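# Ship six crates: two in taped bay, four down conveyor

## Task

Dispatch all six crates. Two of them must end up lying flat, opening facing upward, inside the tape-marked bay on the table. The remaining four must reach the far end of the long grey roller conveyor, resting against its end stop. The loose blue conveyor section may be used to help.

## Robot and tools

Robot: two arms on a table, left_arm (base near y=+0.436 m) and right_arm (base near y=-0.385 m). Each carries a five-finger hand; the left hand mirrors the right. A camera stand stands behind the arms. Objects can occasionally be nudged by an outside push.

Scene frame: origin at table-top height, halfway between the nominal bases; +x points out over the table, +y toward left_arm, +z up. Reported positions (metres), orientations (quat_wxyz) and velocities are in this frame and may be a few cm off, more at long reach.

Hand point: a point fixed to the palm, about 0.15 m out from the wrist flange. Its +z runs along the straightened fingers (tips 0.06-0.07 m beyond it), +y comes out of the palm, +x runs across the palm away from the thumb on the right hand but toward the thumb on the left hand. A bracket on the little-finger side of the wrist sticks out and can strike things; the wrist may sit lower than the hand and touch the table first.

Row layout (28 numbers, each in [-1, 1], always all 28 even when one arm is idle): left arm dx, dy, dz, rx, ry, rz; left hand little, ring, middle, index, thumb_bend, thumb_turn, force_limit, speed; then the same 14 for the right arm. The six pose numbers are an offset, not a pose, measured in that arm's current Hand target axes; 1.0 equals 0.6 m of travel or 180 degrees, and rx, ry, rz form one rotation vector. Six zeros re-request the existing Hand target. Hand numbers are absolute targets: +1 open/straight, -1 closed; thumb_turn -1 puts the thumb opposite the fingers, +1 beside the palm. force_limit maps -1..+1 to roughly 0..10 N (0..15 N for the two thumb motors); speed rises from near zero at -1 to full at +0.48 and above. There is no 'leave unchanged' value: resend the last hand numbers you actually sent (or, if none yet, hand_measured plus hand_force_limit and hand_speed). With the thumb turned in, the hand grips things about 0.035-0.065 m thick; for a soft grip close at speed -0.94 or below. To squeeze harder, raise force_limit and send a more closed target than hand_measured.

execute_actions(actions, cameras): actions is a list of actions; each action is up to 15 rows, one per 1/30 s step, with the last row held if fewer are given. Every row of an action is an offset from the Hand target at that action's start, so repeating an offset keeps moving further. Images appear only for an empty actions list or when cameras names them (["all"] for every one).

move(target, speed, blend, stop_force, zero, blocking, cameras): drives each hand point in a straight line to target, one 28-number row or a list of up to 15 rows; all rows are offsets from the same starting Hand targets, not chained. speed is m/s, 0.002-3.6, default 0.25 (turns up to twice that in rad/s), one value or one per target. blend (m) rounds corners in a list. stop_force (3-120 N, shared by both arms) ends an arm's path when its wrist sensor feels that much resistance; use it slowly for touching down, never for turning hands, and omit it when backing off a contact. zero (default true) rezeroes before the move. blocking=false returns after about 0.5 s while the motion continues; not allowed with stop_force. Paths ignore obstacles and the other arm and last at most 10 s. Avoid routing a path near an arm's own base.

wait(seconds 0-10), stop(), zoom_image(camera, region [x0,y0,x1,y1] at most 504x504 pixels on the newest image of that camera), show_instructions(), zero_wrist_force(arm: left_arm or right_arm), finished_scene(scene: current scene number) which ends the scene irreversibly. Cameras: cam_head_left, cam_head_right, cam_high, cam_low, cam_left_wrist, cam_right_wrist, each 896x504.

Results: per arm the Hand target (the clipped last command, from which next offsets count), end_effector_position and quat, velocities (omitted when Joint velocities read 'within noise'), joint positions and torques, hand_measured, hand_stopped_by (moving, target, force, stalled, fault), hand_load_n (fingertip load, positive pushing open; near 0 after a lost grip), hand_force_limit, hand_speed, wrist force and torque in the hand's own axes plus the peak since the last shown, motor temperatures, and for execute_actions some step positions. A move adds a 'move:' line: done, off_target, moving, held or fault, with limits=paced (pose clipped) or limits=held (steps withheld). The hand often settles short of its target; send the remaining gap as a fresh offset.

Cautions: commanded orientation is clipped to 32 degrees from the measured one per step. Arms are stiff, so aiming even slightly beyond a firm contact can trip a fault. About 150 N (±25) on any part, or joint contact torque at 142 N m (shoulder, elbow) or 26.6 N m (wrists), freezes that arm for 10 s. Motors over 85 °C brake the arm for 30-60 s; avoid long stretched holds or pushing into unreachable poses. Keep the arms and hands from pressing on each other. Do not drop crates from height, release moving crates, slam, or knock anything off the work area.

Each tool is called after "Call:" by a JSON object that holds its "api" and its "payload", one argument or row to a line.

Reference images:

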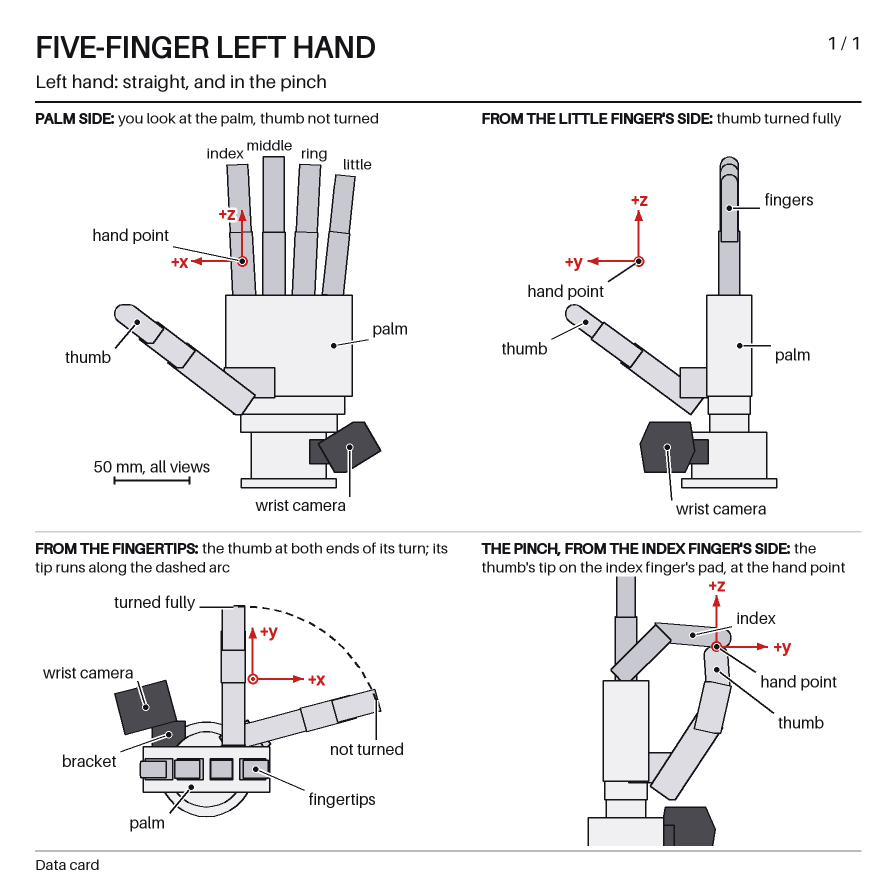

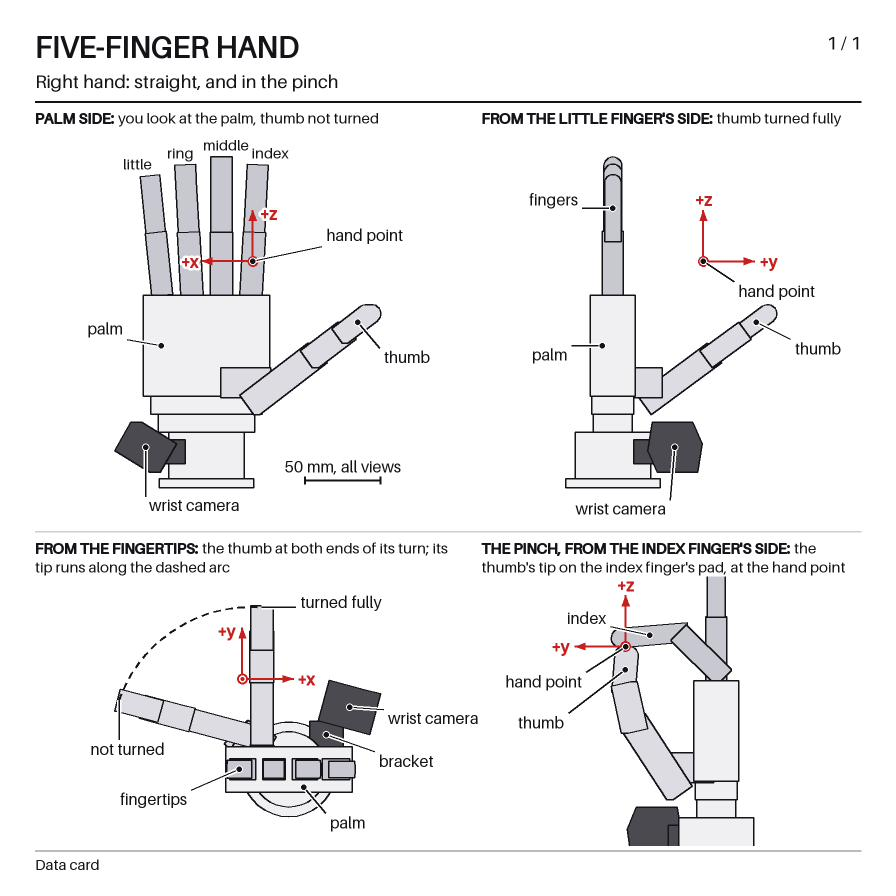

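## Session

Call:
{"api": "execute_actions", "payload": {
  "actions": []
}}

Scene clock: 0.00 s.
left_arm: end_effector_position=(+0.6248, +0.6659, +0.3485) hand_measured=(+1.000, +1.000, +1.000, +1.000, +1.000, +1.000) hand_load_n=(-0.5, +0.0, +0.0, +0.0, +0.0, +0.0) hand_stopped_by=(target, target, target, target, target, target) hand_force_limit=0.00 hand_speed=-0.80 end_effector_quat_wxyz=(+0.706, +0.569, +0.422, +0.006) | right_arm: end_effector_position=(+0.5639, -0.5389, +0.2991) hand_measured=(+1.000, +1.000, +1.000, +1.000, +1.000, +1.000) hand_load_n=(+0.0, +0.0, +0.0, +0.0, +0.0, +0.5) hand_stopped_by=(target, target, target, target, target, target) hand_force_limit=0.00 hand_speed=-0.80 end_effector_quat_wxyz=(-0.051, +0.723, +0.426, +0.541)
Joint positions: left_arm=[4.092 -2.297 -1.574 0.741 -0.314 2.5] | right_arm=[-0.865 -1.212 1.578 1.042 0.428 -0.259]
Joint velocities: within noise
Joint torques (N m): no reading
Motor temperatures (°C): left_arm=[39 41 35 35 47 44] | right_arm=[31 35 35 38 49 42]
Wrist force (N): no reading
Wrist torque (N m): no reading
Wrist force, peak (N): no reading
Hand target: left_arm +0.6248, +0.6659, +0.3485; +0.706, +0.569, +0.422, +0.006 | right_arm +0.5639, -0.5389, +0.2991; -0.051, +0.723, +0.426, +0.541

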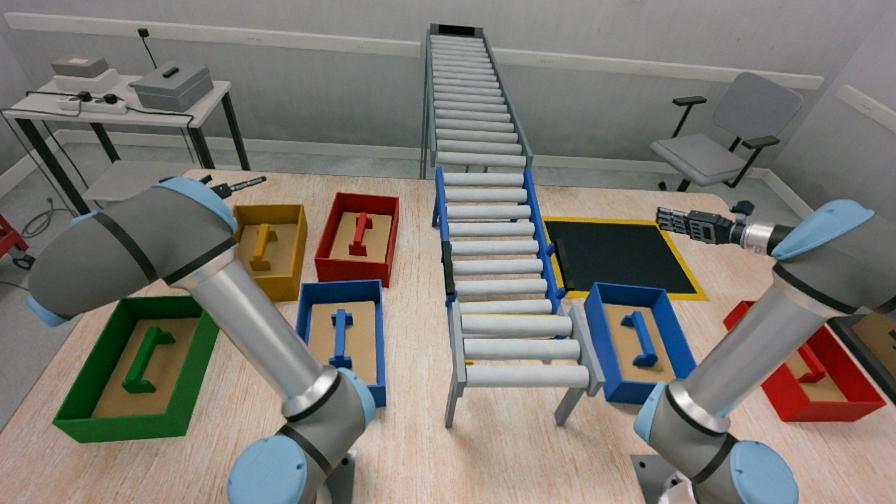

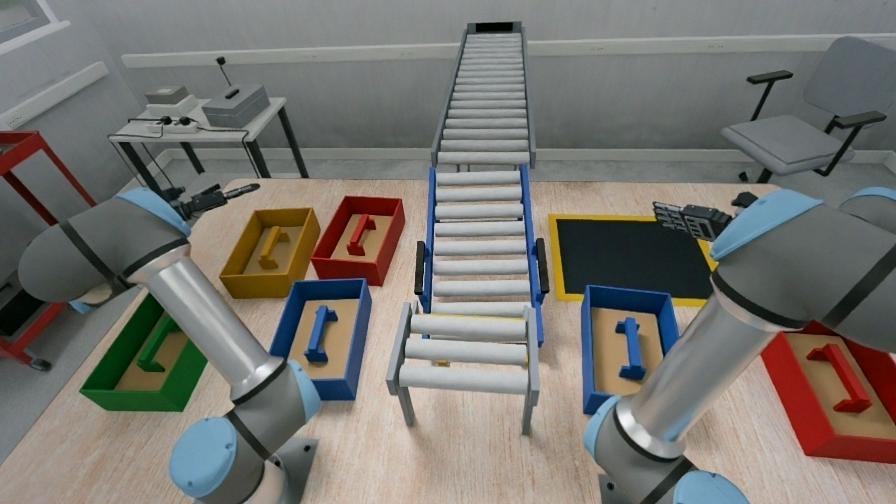

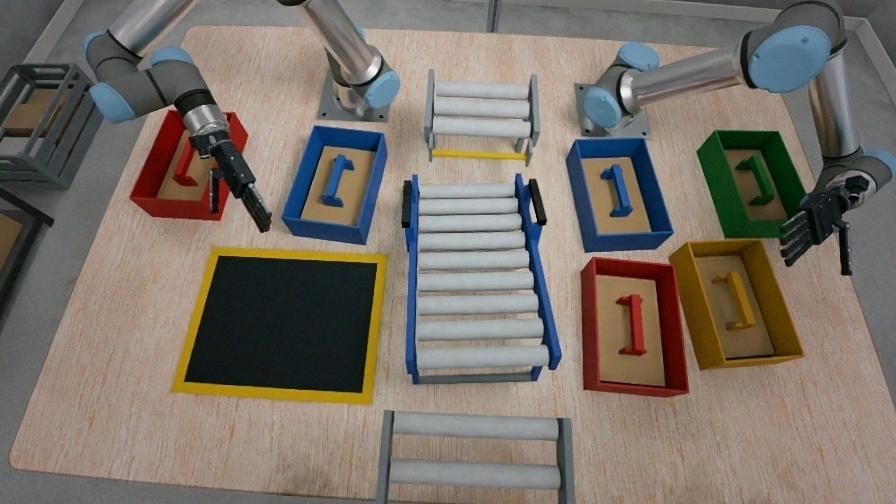

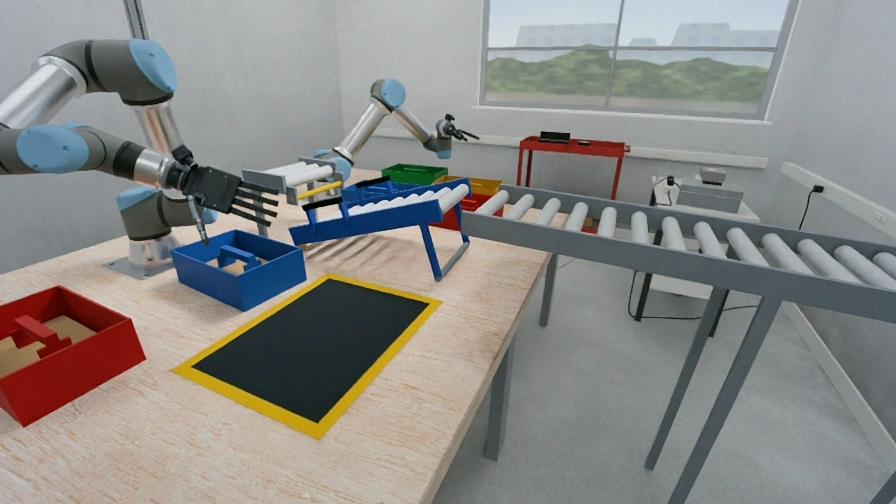

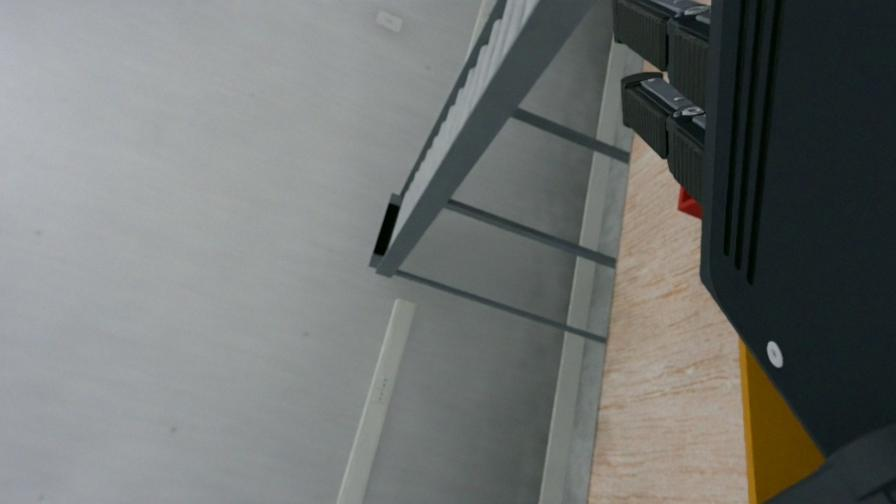

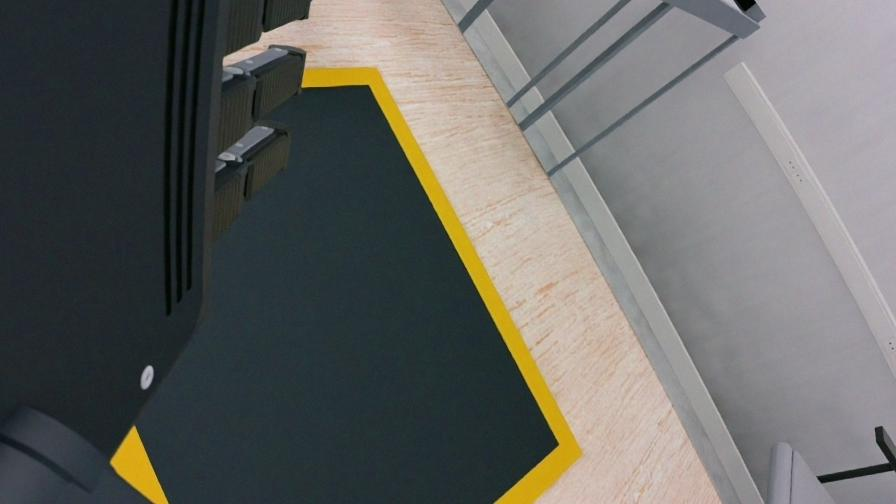

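Call:
{"api": "zoom_image", "payload": {
  "camera": "cam_high",
  "region": [380, 60, 580, 240]
}}

Call:
{"api": "zoom_image", "payload": {
  "camera": "cam_high",
  "region": [380, 230, 580, 400]
}}

Call:
{"api": "zoom_image", "payload": {
  "camera": "cam_low",
  "region": [230, 140, 490, 300]
}}

Call:
{"api": "zoom_image", "payload": {
  "camera": "cam_head_right",
  "region": [370, 150, 570, 450]
}}

Scaled by 2.520 from the camera's 896x504 image, which has a finer 1280x720 frame.

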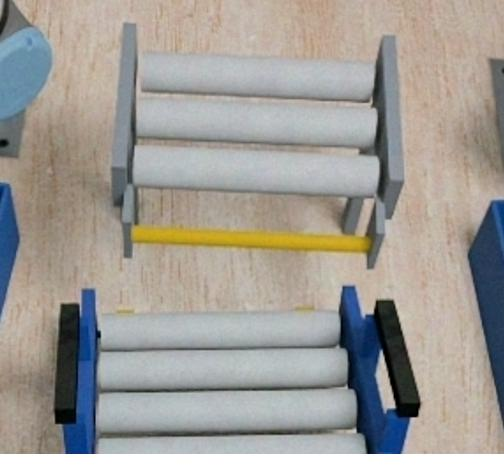

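Scaled by 2.520 from the camera's 896x504 image, which has a finer 1280x720 frame.

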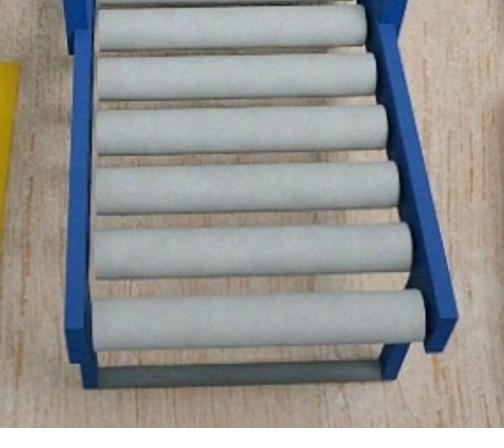

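Scaled by 1.938 from the camera's 896x504 image, which has a finer 1280x720 frame.

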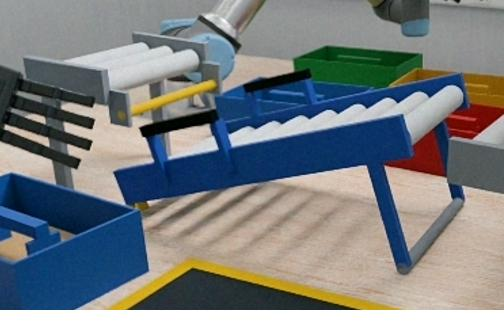

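Scaled by 1.680 from the camera's 896x504 image, which has a finer 1280x720 frame.

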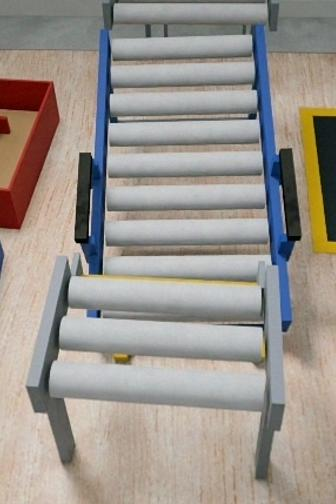

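Call:
{"api": "move", "payload": {
  "target": [
    [-0.06,0.07,0.0,0,0,0,0.25,0.25,0.25,0.25,1,-1,-0.2,0.3,0.11,0.04,-0.03,0,0,0,0.25,0.25,0.25,0.25,1,-1,-0.2,0.3],
    [-0.4258,-0.162,0.1812,0.4795,0.0744,0.37,0.25,0.25,0.25,0.25,1,-1,-0.2,0.3,0.272,-0.1185,-0.055,0.3512,-0.0708,-0.6513,0.25,0.25,0.25,0.25,1,-1,-0.2,0.3]
  ],
  "speed": 0.45,
  "cameras": ["cam_high","cam_low"]
}}

Scene clock: 21.97 s.
left_arm: end_effector_position=(+0.4799, +0.4202, +0.4201) hand_measured=(+0.250, +0.250, +0.250, +0.250, +1.000, -1.000) hand_load_n=(+0.0, +0.0, +0.0, +0.0, +0.0, +0.0) hand_stopped_by=(target, target, target, target, target, target) hand_force_limit=-0.20 hand_speed=0.30 end_effector_quat_wxyz=(-0.005, +0.990, +0.034, +0.139) | right_arm: end_effector_position=(+0.5002, -0.4202, +0.4200) hand_measured=(+0.250, +0.250, +0.250, +0.250, +1.000, -1.000) hand_load_n=(+0.0, +0.0, +0.0, +0.0, +0.0, +0.0) hand_stopped_by=(target, target, target, target, target, target) hand_force_limit=-0.20 hand_speed=0.30 end_effector_quat_wxyz=(+0.139, -0.034, +0.990, +0.005)
Joint positions: left_arm=[3.575 -1.772 -1.115 1.576 -1.471 1.931] | right_arm=[-0.527 -1.209 0.911 1.637 1.414 -2.154]
Joint torques (N m): left_arm=[-11.89 32.5 5.07 -0.38 -2.15 -1.75] | right_arm=[12.52 -41.24 -25.08 -0.06 1.8 -1.63]
Wrist force (N): left_arm=[0.7 -0.4 0.5] | right_arm=[-0.5 0.0 -0.1]
Wrist torque (N m): left_arm=[0.09 -0.16 0.33] | right_arm=[0.11 -0.04 -0.01]
Wrist force, peak (N): left_arm=[0.8 -0.5 0.6] | right_arm=[1.3 0.2 -0.1]
Hand target: left_arm +0.4799, +0.4201, +0.4201; -0.005, +0.990, +0.034, +0.139 | right_arm +0.5002, -0.4201, +0.4200; +0.139, -0.035, +0.990, +0.005
Off the commanded pose: left_arm 0.000 m, 0 deg | right_arm 0.000 m, 0 deg.
move: done
Images, in order (width x height): cam_high 896x504, cam_low 896x504.

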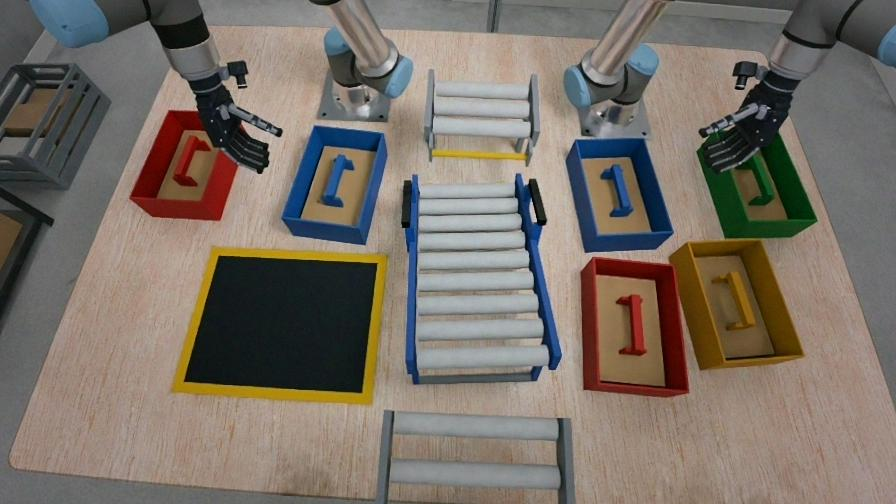

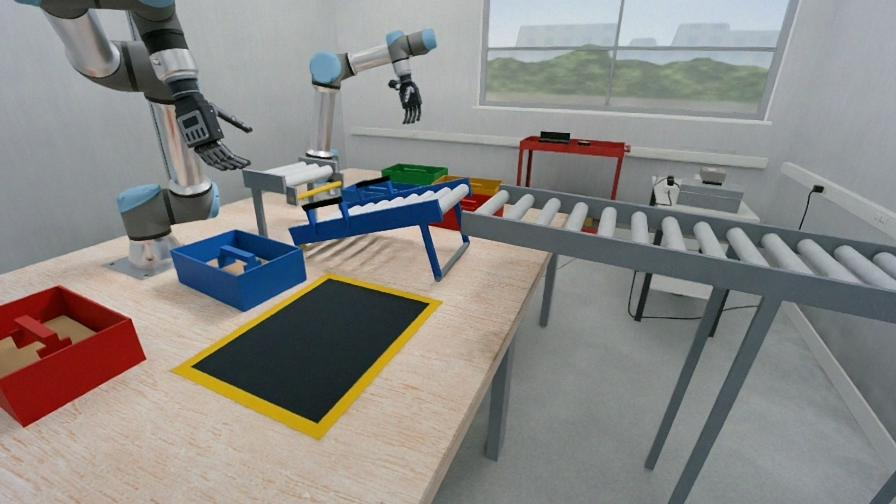

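Call:
{"api": "move", "payload": {
  "target": [-0.1115,0.4135,0.1665,0,0,0,0.25,0.25,0.25,0.25,1,-1,-0.2,0.3,0.0422,0.3545,0.1387,0,0,0,0.25,0.25,0.25,0.25,1,-1,-0.2,0.3],
  "speed": 0.2,
  "cameras": ["cam_high","cam_low","cam_left_wrist","cam_right_wrist"]
}}

Call:
{"api": "zoom_image", "payload": {
  "camera": "cam_high",
  "region": [360, 120, 600, 290]
}}

Call:
{"api": "zoom_image", "payload": {
  "camera": "cam_low",
  "region": [220, 100, 480, 280]
}}

Scene clock: 25.40 s.
left_arm: end_effector_position=(+0.4602, +0.1703, +0.3055) hand_measured=(+0.250, +0.250, +0.250, +0.250, +1.000, -1.000) hand_load_n=(+0.0, +0.0, +0.0, +0.0, +0.0, +0.0) hand_stopped_by=(target, target, target, target, target, target) hand_force_limit=-0.20 hand_speed=0.30 end_effector_quat_wxyz=(-0.005, +0.990, +0.034, +0.139) | right_arm: end_effector_position=(+0.4839, -0.2081, +0.3332) hand_measured=(+0.250, +0.250, +0.250, +0.250, +1.000, -1.000) hand_load_n=(+0.0, +0.0, +0.0, +0.0, +0.0, +0.0) hand_stopped_by=(target, target, target, target, target, target) hand_force_limit=-0.20 hand_speed=0.30 end_effector_quat_wxyz=(+0.139, -0.035, +0.990, +0.005)
Joint positions: left_arm=[2.928 -1.831 -1.333 1.863 -1.646 1.308] | right_arm=[-0.052 -1.29 1.234 1.35 1.536 -1.692]
Joint torques (N m): left_arm=[-12.06 20.59 30.55 -0.24 -2.49 -1.57] | right_arm=[13.48 -18.27 -9.62 0 1.96 0.83]
Wrist force (N): left_arm=[0.2 -0.4 0.5] | right_arm=[-0.3 -0.1 -0.4]
Wrist torque (N m): left_arm=[0.09 -0.05 0.31] | right_arm=[0.09 -0.05 -0.15]
Wrist force, peak (N): left_arm=[0.9 -1.6 0.3] | right_arm=[-0.6 1.2 -0.4]
Hand target: left_arm +0.4603, +0.1702, +0.3054; -0.005, +0.990, +0.034, +0.139 | right_arm +0.4839, -0.2080, +0.3331; +0.139, -0.035, +0.990, +0.005
Off the commanded pose: left_arm 0.000 m, 0 deg | right_arm 0.000 m, 0 deg.
move: done
Images, in order (width x height): cam_high 896x504, cam_low 896x504, cam_left_wrist 896x504, cam_right_wrist 896x504.

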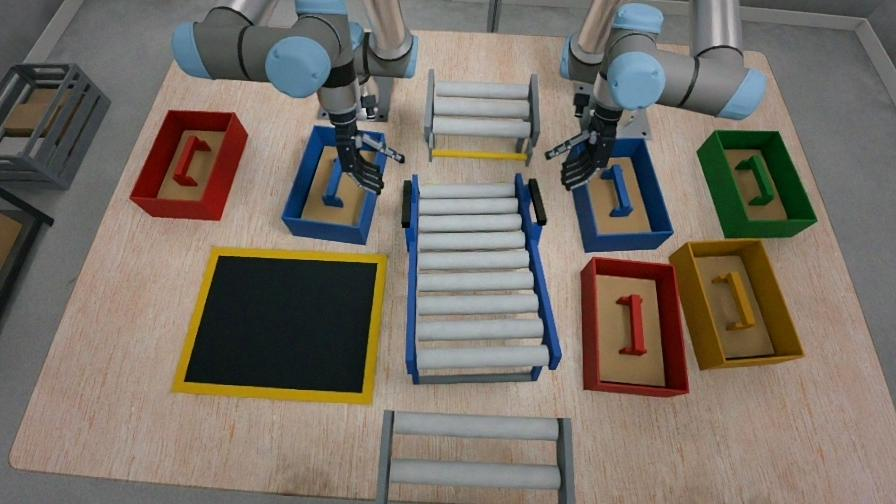

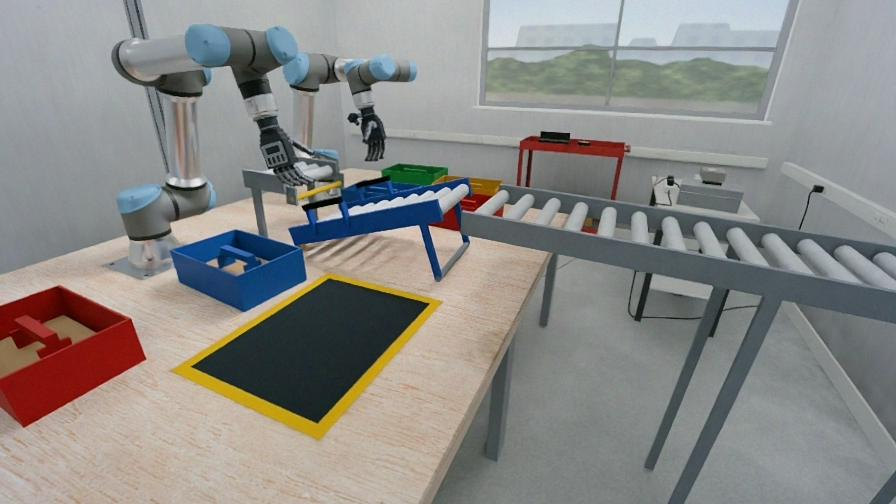

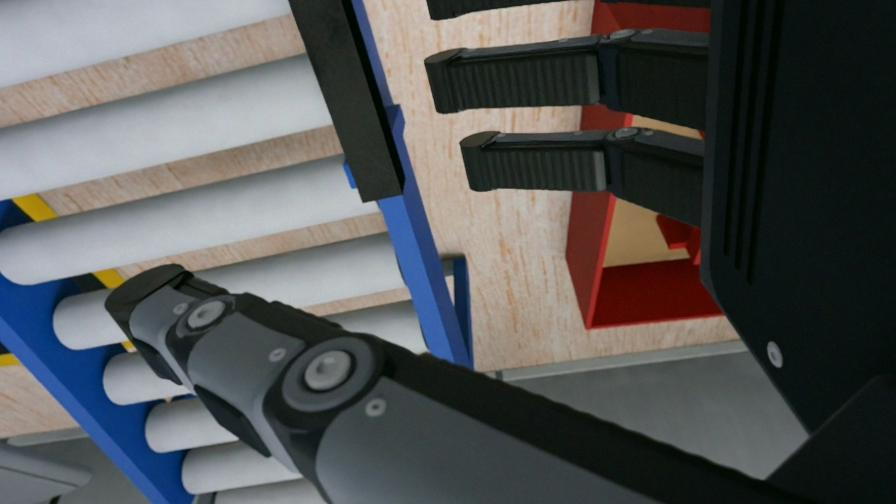

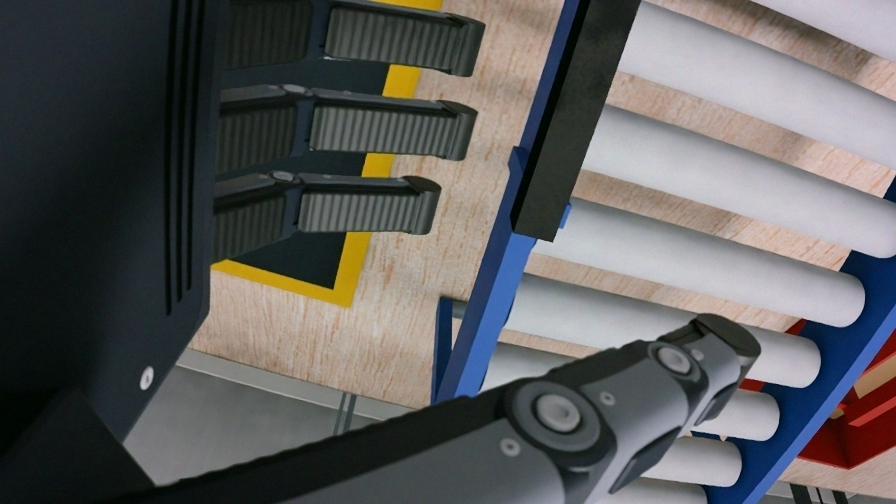

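Scaled by 2.100 from the camera's 896x504 image, which has a finer 1280x720 frame.

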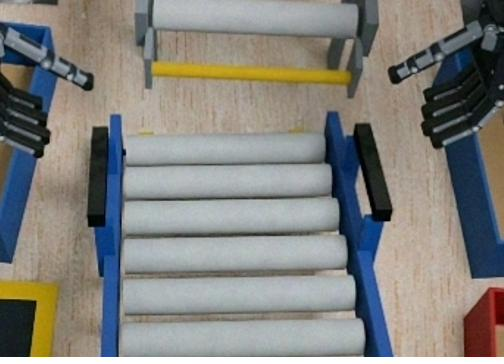

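Scaled by 1.938 from the camera's 896x504 image, which has a finer 1280x720 frame.

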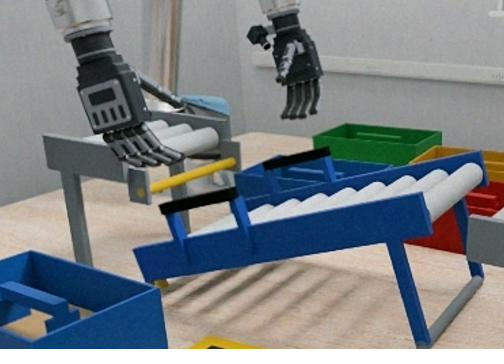

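Call:
{"api": "move", "payload": {
  "target": [0,0,0.1583,0,0,0,0.25,0.25,0.25,0.25,1,-1,-0.2,0.3,0,0,0.1583,0,0,0,0.25,0.25,0.25,0.25,1,-1,-0.2,0.3],
  "speed": 0.08,
  "stop_force": 10,
  "cameras": ["cam_high","cam_low","cam_left_wrist","cam_right_wrist"]
}}

Call:
{"api": "zoom_image", "payload": {
  "camera": "cam_low",
  "region": [220, 100, 480, 280]
}}

Scene clock: 29.23 s.
left_arm: end_effector_position=(+0.4863, +0.1720, +0.2141) hand_measured=(+0.250, +0.250, +0.250, +0.250, +1.000, -1.000) hand_load_n=(+0.0, +0.0, +0.0, +0.0, +0.0, +0.0) hand_stopped_by=(target, target, target, target, target, target) hand_force_limit=-0.20 hand_speed=0.30 end_effector_quat_wxyz=(-0.005, +0.990, +0.034, +0.139) | right_arm: end_effector_position=(+0.5099, -0.2062, +0.2418) hand_measured=(+0.250, +0.250, +0.250, +0.250, +1.000, -1.000) hand_load_n=(+0.0, +0.0, +0.0, +0.0, +0.0, +0.0) hand_stopped_by=(target, target, target, target, target, target) hand_force_limit=-0.20 hand_speed=0.30 end_effector_quat_wxyz=(+0.139, -0.035, +0.990, +0.005)
Joint positions: left_arm=[2.944 -1.914 -1.459 2.072 -1.641 1.324] | right_arm=[-0.044 -1.213 1.365 1.142 1.538 -1.685]
Joint torques (N m): left_arm=[7.36 25.08 6.35 -0.06 2.39 2.45] | right_arm=[12.32 -21.03 -9.77 -0.17 1.96 1.01]
Wrist force (N): left_arm=[0.4 -0.3 0.6] | right_arm=[-0.7 0.3 -0.5]
Wrist torque (N m): left_arm=[0.09 -0.10 0.17] | right_arm=[0.17 0.00 -0.16]
Wrist force, peak (N): left_arm=[0.5 -0.3 0.7] | right_arm=[-0.8 0.4 -0.5]
Hand target: left_arm +0.4863, +0.1720, +0.2141; -0.005, +0.990, +0.034, +0.139 | right_arm +0.5099, -0.2062, +0.2418; +0.139, -0.035, +0.990, +0.005
Off the commanded pose: left_arm 0.000 m, 0 deg | right_arm 0.000 m, 0 deg.
move: done
Images, in order (width x height): cam_high 896x504, cam_low 896x504, cam_left_wrist 896x504, cam_right_wrist 896x504.

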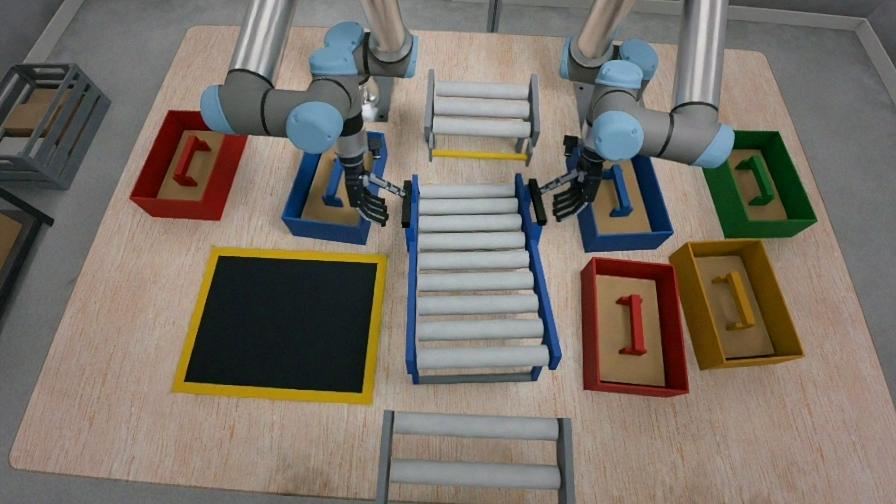

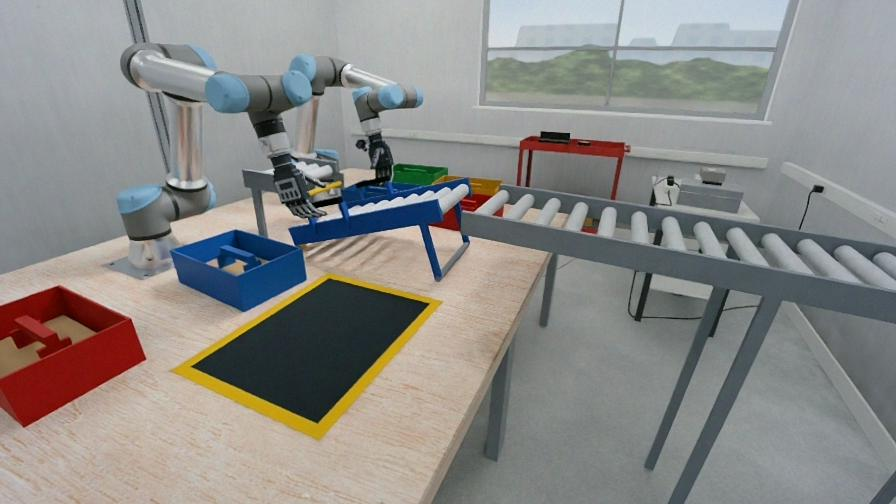

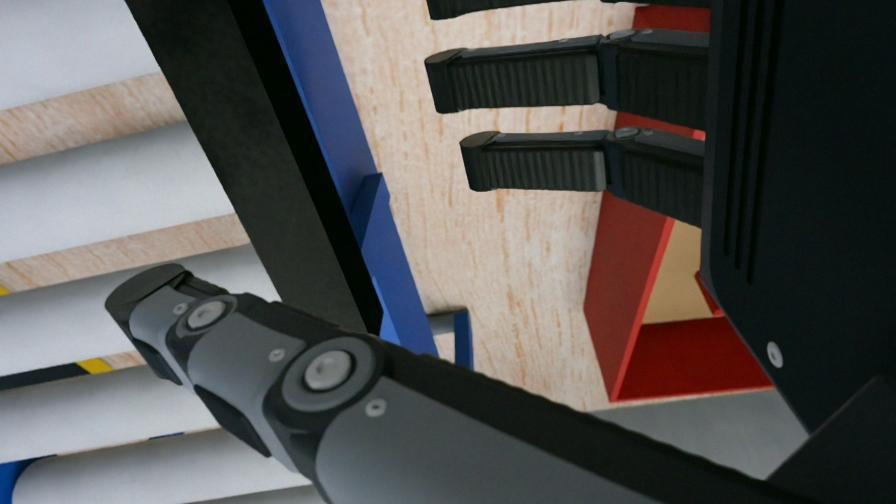

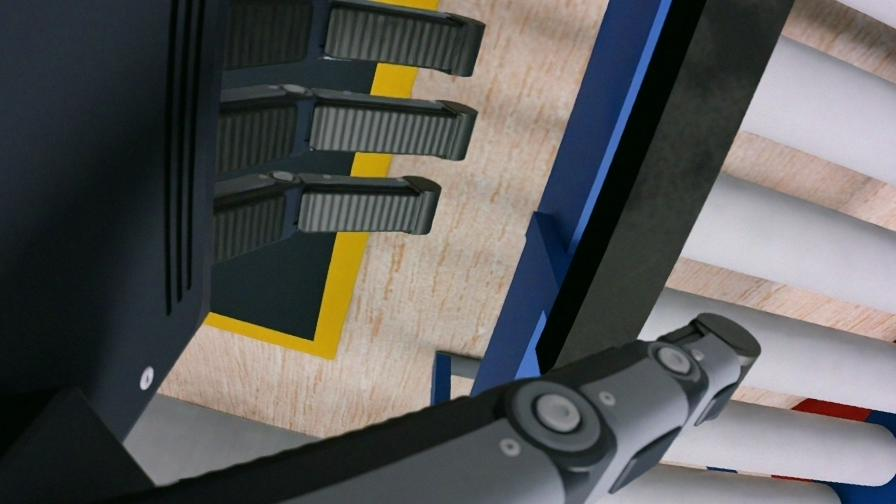

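Scaled by 1.938 from the camera's 896x504 image, which has a finer 1280x720 frame.

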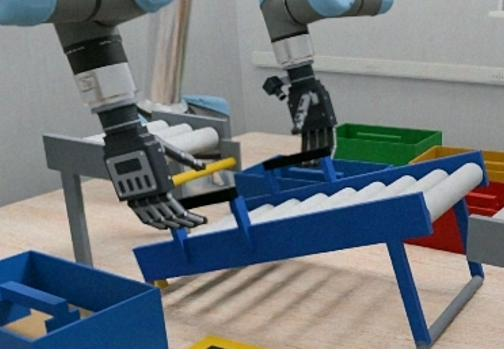

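Call:
{"api": "move", "payload": {
  "target": [
    [-0.0167,0,0.006,0,0,0,-1,0.25,0.25,0.25,1,-1,-0.2,0.3,0.0167,0,0.006,0,0,0,-1,0.25,0.25,0.25,1,-1,-0.2,0.3]
  ],
  "speed": 0.05
}}

Call:
{"api": "move", "payload": {
  "target": [
    [-0.0,0.055,0.006,0,0,0,-1,0.25,0.25,0.25,1,-1,-0.2,0.3,0,0.055,0.006,0,0,0,-1,0.25,0.25,0.25,1,-1,-0.2,0.3]
  ],
  "speed": 0.04,
  "stop_force": 6,
  "cameras": ["cam_high","cam_low","cam_left_wrist","cam_right_wrist"]
}}

Scene clock: 32.57 s.
left_arm: end_effector_position=(+0.4778, +0.1714, +0.2080) hand_measured=(-1.000, +0.250, +0.250, +0.250, +1.000, -1.000) hand_load_n=(+0.0, +0.0, +0.0, +0.0, +0.0, +0.0) hand_stopped_by=(target, target, target, target, target, target) hand_force_limit=-0.20 hand_speed=0.30 end_effector_quat_wxyz=(-0.005, +0.990, +0.034, +0.139) | right_arm: end_effector_position=(+0.5014, -0.2068, +0.2356) hand_measured=(-1.000, +0.250, +0.250, +0.250, +1.000, -1.000) hand_load_n=(+0.0, +0.0, +0.5, +0.0, +0.0, +0.0) hand_stopped_by=(target, target, target, target, target, target) hand_force_limit=-0.20 hand_speed=0.30 end_effector_quat_wxyz=(+0.139, -0.035, +0.990, +0.005)
Joint positions: left_arm=[2.939 -1.9 -1.495 2.093 -1.643 1.319] | right_arm=[-0.046 -1.231 1.407 1.119 1.537 -1.687]
Joint torques (N m): left_arm=[-9.96 36.63 4.7 0.07 -2.28 -1.72] | right_arm=[-12.8 -41.77 -9.51 -0.1 -2.3 -1.62]
Wrist force (N): left_arm=[0.2 -0.4 0.5] | right_arm=[-0.4 0.4 -0.3]
Wrist torque (N m): left_arm=[0.07 -0.08 0.30] | right_arm=[0.16 -0.04 0.00]
Wrist force, peak (N): left_arm=[0.4 -0.4 0.6] | right_arm=[-0.9 0.4 -0.5]
Hand target: left_arm +0.4777, +0.1714, +0.2079; -0.005, +0.990, +0.034, +0.139 | right_arm +0.5013, -0.2068, +0.2356; +0.139, -0.035, +0.990, +0.005
Off the commanded pose: left_arm 0.000 m, 0 deg | right_arm 0.000 m, 0 deg.
move: done

Scene clock: 34.50 s.
left_arm: end_effector_position=(+0.4810, +0.1386, +0.2044) hand_measured=(-1.000, +0.250, +0.250, +0.250, +1.000, -1.000) hand_load_n=(+0.0, +0.0, +0.5, +0.0, +0.0, +0.0) hand_stopped_by=(target, target, target, target, target, target) hand_force_limit=-0.20 hand_speed=0.30 end_effector_quat_wxyz=(-0.005, +0.990, +0.034, +0.139) | right_arm: end_effector_position=(+0.5000, -0.1738, +0.2321) hand_measured=(-1.000, +0.250, +0.250, +0.250, +1.000, -1.000) hand_load_n=(+0.0, +0.0, +0.0, +0.5, +0.0, +0.0) hand_stopped_by=(target, target, target, target, target, target) hand_force_limit=-0.20 hand_speed=0.30 end_effector_quat_wxyz=(+0.139, -0.035, +0.990, +0.005)
Joint positions: left_arm=[2.866 -1.949 -1.437 2.079 -1.662 1.248] | right_arm=[0.029 -1.211 1.387 1.117 1.558 -1.614]
Joint torques (N m): left_arm=[-10.12 25.82 30.52 -3.6 -1.84 -1.71] | right_arm=[12.8 -20.48 -25.98 3.01 2.09 1.08]
Wrist force (N): left_arm=[0.3 -0.2 0.4] | right_arm=[-0.9 0.2 0.0]
Wrist torque (N m): left_arm=[0.14 -0.09 0.28] | right_arm=[0.11 0.01 -0.18]
Wrist force, peak (N): left_arm=[0.5 -0.5 0.6] | right_arm=[-0.7 0.1 -0.7]
Hand target: left_arm +0.4810, +0.1386, +0.2044; -0.005, +0.990, +0.034, +0.139 | right_arm +0.5000, -0.1738, +0.2321; +0.139, -0.035, +0.990, +0.005
Off the commanded pose: left_arm 0.000 m, 0 deg | right_arm 0.000 m, 0 deg.
move: done
Images, in order (width x height): cam_high 896x504, cam_low 896x504, cam_left_wrist 896x504, cam_right_wrist 896x504.

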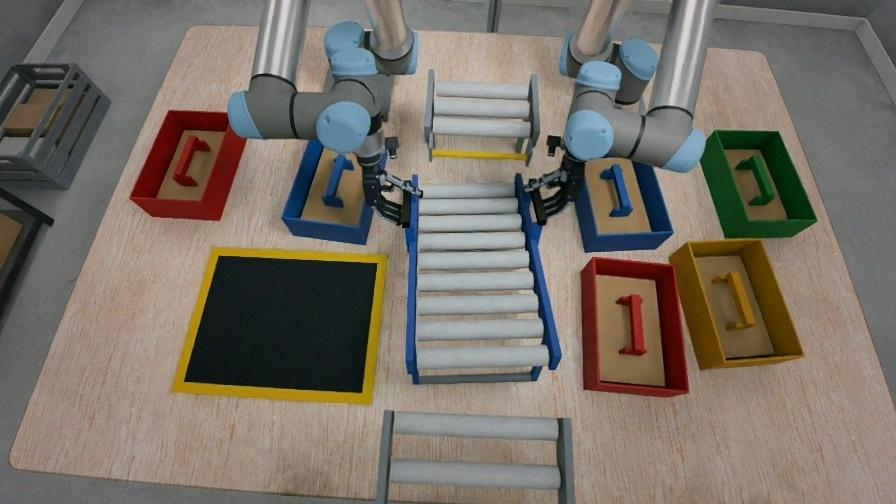

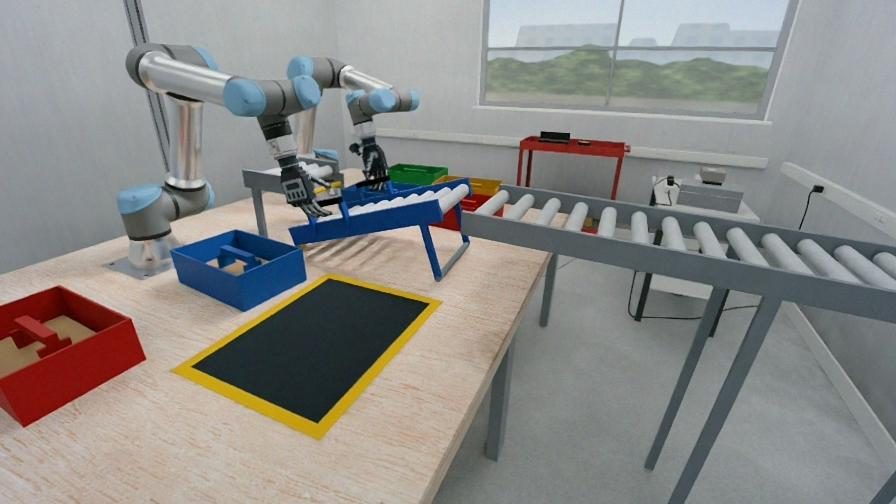

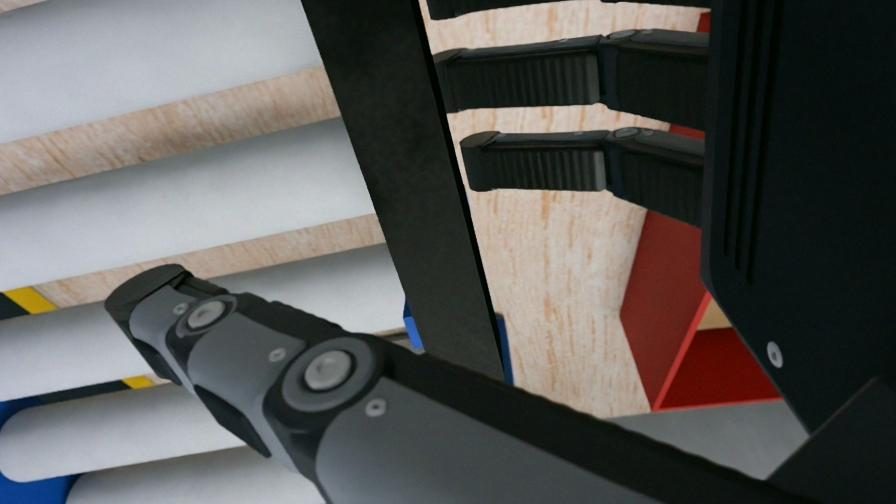

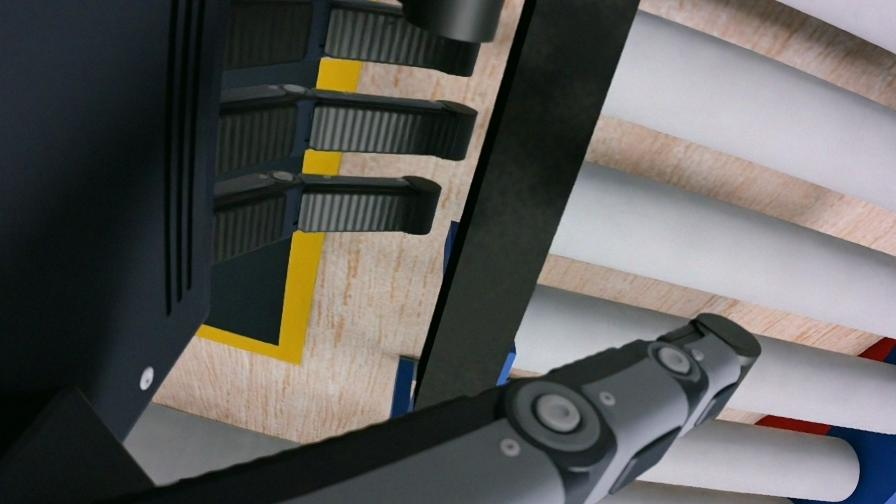

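Call:
{"api": "execute_actions", "payload": {
  "actions": [
    [[0,0,0,0,0,0,-1,-0.6,-0.6,-0.6,1,-1,-0.3,-0.6,0,0,0,0,0,0,-1,-0.6,-0.6,-0.6,1,-1,-0.3,-0.6]],
    [[0,0,0,0,0,0,-1,-0.6,-0.6,-0.6,1,-1,-0.3,-0.6,0,0,0,0,0,0,-1,-0.6,-0.6,-0.6,1,-1,-0.3,-0.6]],
    [[0,0,0,0,0,0,-1,-0.6,-0.6,-0.6,-0.5,-1,-0.2,-0.6,0,0,0,0,0,0,-1,-0.6,-0.6,-0.6,-0.5,-1,-0.2,-0.6]],
    [[0,0,0,0,0,0,-1,-0.6,-0.6,-0.6,-0.5,-1,-0.2,-0.6,0,0,0,0,0,0,-1,-0.6,-0.6,-0.6,-0.5,-1,-0.2,-0.6]]
  ],
  "cameras": ["cam_low","cam_left_wrist","cam_right_wrist"]
}}

Call:
{"api": "zoom_image", "payload": {
  "camera": "cam_low",
  "region": [220, 100, 480, 280]
}}

Scene clock: 38.73 s.
left_arm: end_effector_position=(+0.4810, +0.1386, +0.2044) hand_measured=(-1.000, +0.000, -0.002, -0.002, +0.226, -1.000) hand_load_n=(+0.0, +10.0, +11.5, +8.5, +5.0, +0.0) hand_stopped_by=(target, force, force, force, force, target) hand_force_limit=-0.20 hand_speed=-0.60 end_effector_quat_wxyz=(-0.005, +0.990, +0.034, +0.139) | right_arm: end_effector_position=(+0.5000, -0.1738, +0.2322) hand_measured=(-1.000, -0.002, -0.002, -0.004, +0.208, -1.000) hand_load_n=(+0.0, +6.5, +5.0, +3.5, +5.5, +0.0) hand_stopped_by=(target, force, force, force, force, target) hand_force_limit=-0.20 hand_speed=-0.60 end_effector_quat_wxyz=(+0.139, -0.035, +0.990, +0.005)
Joint positions: left_arm=[2.866 -1.949 -1.437 2.079 -1.662 1.248] | right_arm=[0.029 -1.211 1.387 1.117 1.558 -1.614]
Joint torques (N m): left_arm=[-6.69 50.6 24.76 0.3 2.94 -1.46] | right_arm=[10.38 -44.78 -21.42 -0.09 -2.83 0.79]
Wrist force (N): left_arm=[-9.6 -5.2 22.2] | right_arm=[6.7 -3.5 6.0]
Wrist torque (N m): left_arm=[0.06 0.46 0.37] | right_arm=[0.19 -0.14 -0.31]
Wrist force, peak (N): left_arm=[-7.9 -6.0 25.1] | right_arm=[1.7 -6.5 10.9]
Hand target: left_arm +0.4810, +0.1386, +0.2044; -0.005, +0.990, +0.034, +0.139 | right_arm +0.5000, -0.1738, +0.2321; +0.139, -0.035, +0.990, +0.005
Off the commanded pose: left_arm 0.000 m, 0 deg | right_arm 0.000 m, 0 deg.
Step readings (end_effector_position of left_arm | right_arm):
0: (+0.4810, +0.1386, +0.2044) | (+0.5000, -0.1738, +0.2321)
1: (+0.4810, +0.1386, +0.2044) | (+0.5000, -0.1738, +0.2321)
2: (+0.4810, +0.1386, +0.2044) | (+0.5000, -0.1738, +0.2321)
4: (+0.4810, +0.1386, +0.2044) | (+0.5000, -0.1738, +0.2321)
8: (+0.4810, +0.1386, +0.2044) | (+0.5000, -0.1738, +0.2321)
15: (+0.4810, +0.1386, +0.2043) | (+0.5000, -0.1738, +0.2321)
16: (+0.4810, +0.1386, +0.2043) | (+0.5000, -0.1738, +0.2321)
17: (+0.4810, +0.1386, +0.2043) | (+0.5000, -0.1738, +0.2321)
19: (+0.4810, +0.1386, +0.2043) | (+0.5000, -0.1738, +0.2321)
23: (+0.4810, +0.1386, +0.2044) | (+0.5000, -0.1738, +0.2321)
30: (+0.4810, +0.1386, +0.2044) | (+0.5000, -0.1738, +0.2321)
31: (+0.4810, +0.1386, +0.2044) | (+0.5000, -0.1738, +0.2321)
32: (+0.4810, +0.1386, +0.2044) | (+0.5000, -0.1738, +0.2321)
34: (+0.4810, +0.1386, +0.2044) | (+0.5000, -0.1738, +0.2321)
38: (+0.4810, +0.1386, +0.2044) | (+0.5000, -0.1738, +0.2321)
45: (+0.4810, +0.1386, +0.2044) | (+0.5000, -0.1738, +0.2321)
46: (+0.4810, +0.1386, +0.2044) | (+0.5000, -0.1738, +0.2321)
47: (+0.4810, +0.1386, +0.2044) | (+0.5000, -0.1738, +0.2321)
49: (+0.4810, +0.1386, +0.2044) | (+0.5000, -0.1738, +0.2321)
53: (+0.4810, +0.1386, +0.2044) | (+0.5000, -0.1738, +0.2321)
60: (+0.4810, +0.1386, +0.2044) | (+0.5000, -0.1738, +0.2321)
Images, in order (width x height): cam_low 896x504, cam_left_wrist 896x504, cam_right_wrist 896x504.

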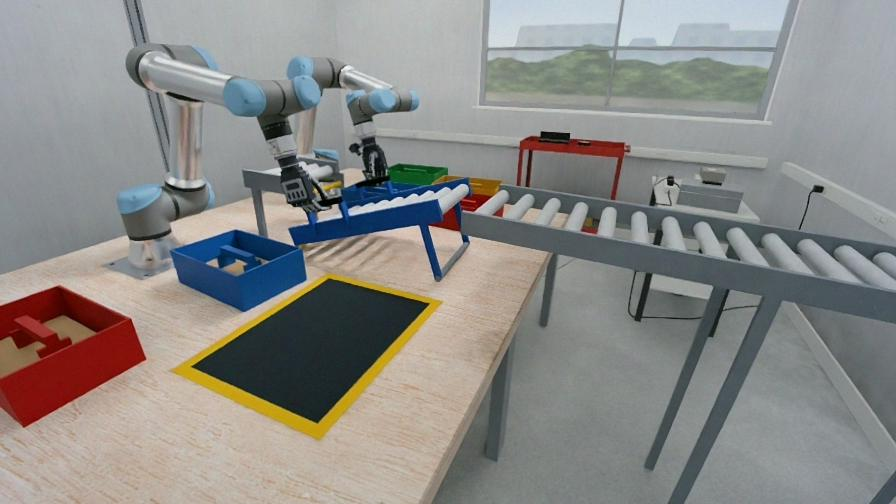

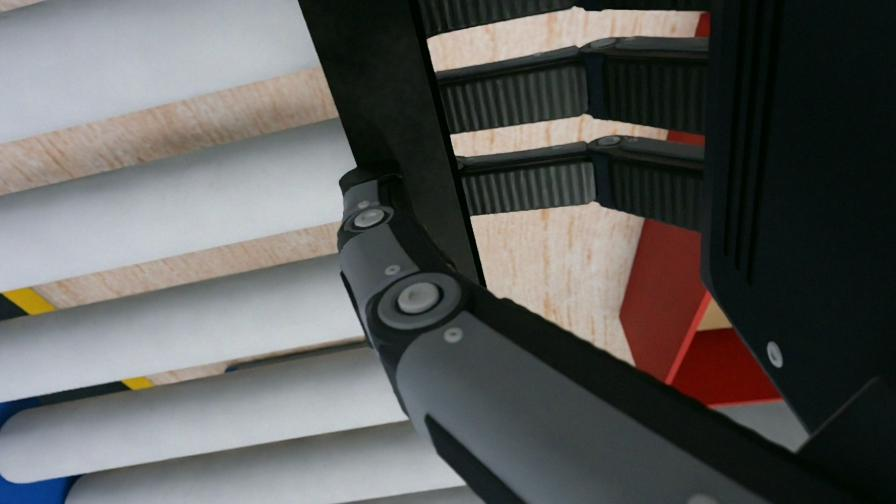

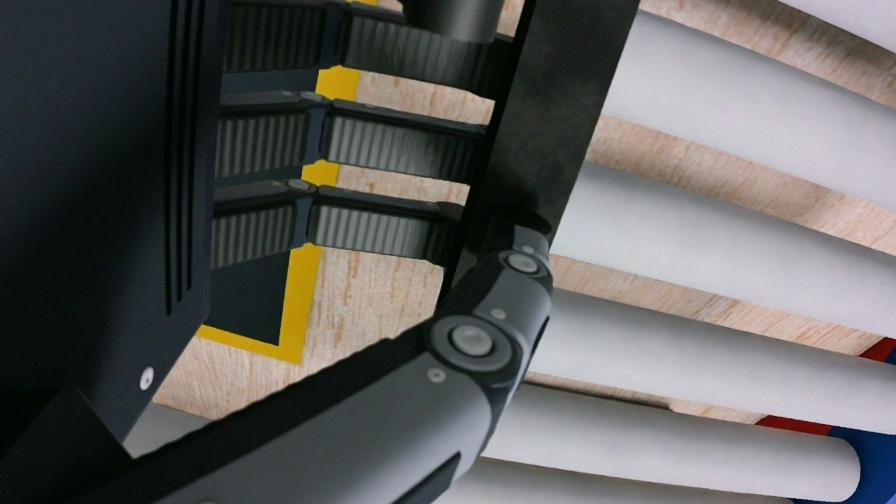

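Scaled by 1.938 from the camera's 896x504 image, which has a finer 1280x720 frame.

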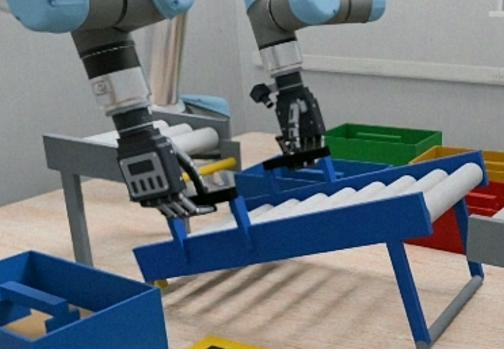

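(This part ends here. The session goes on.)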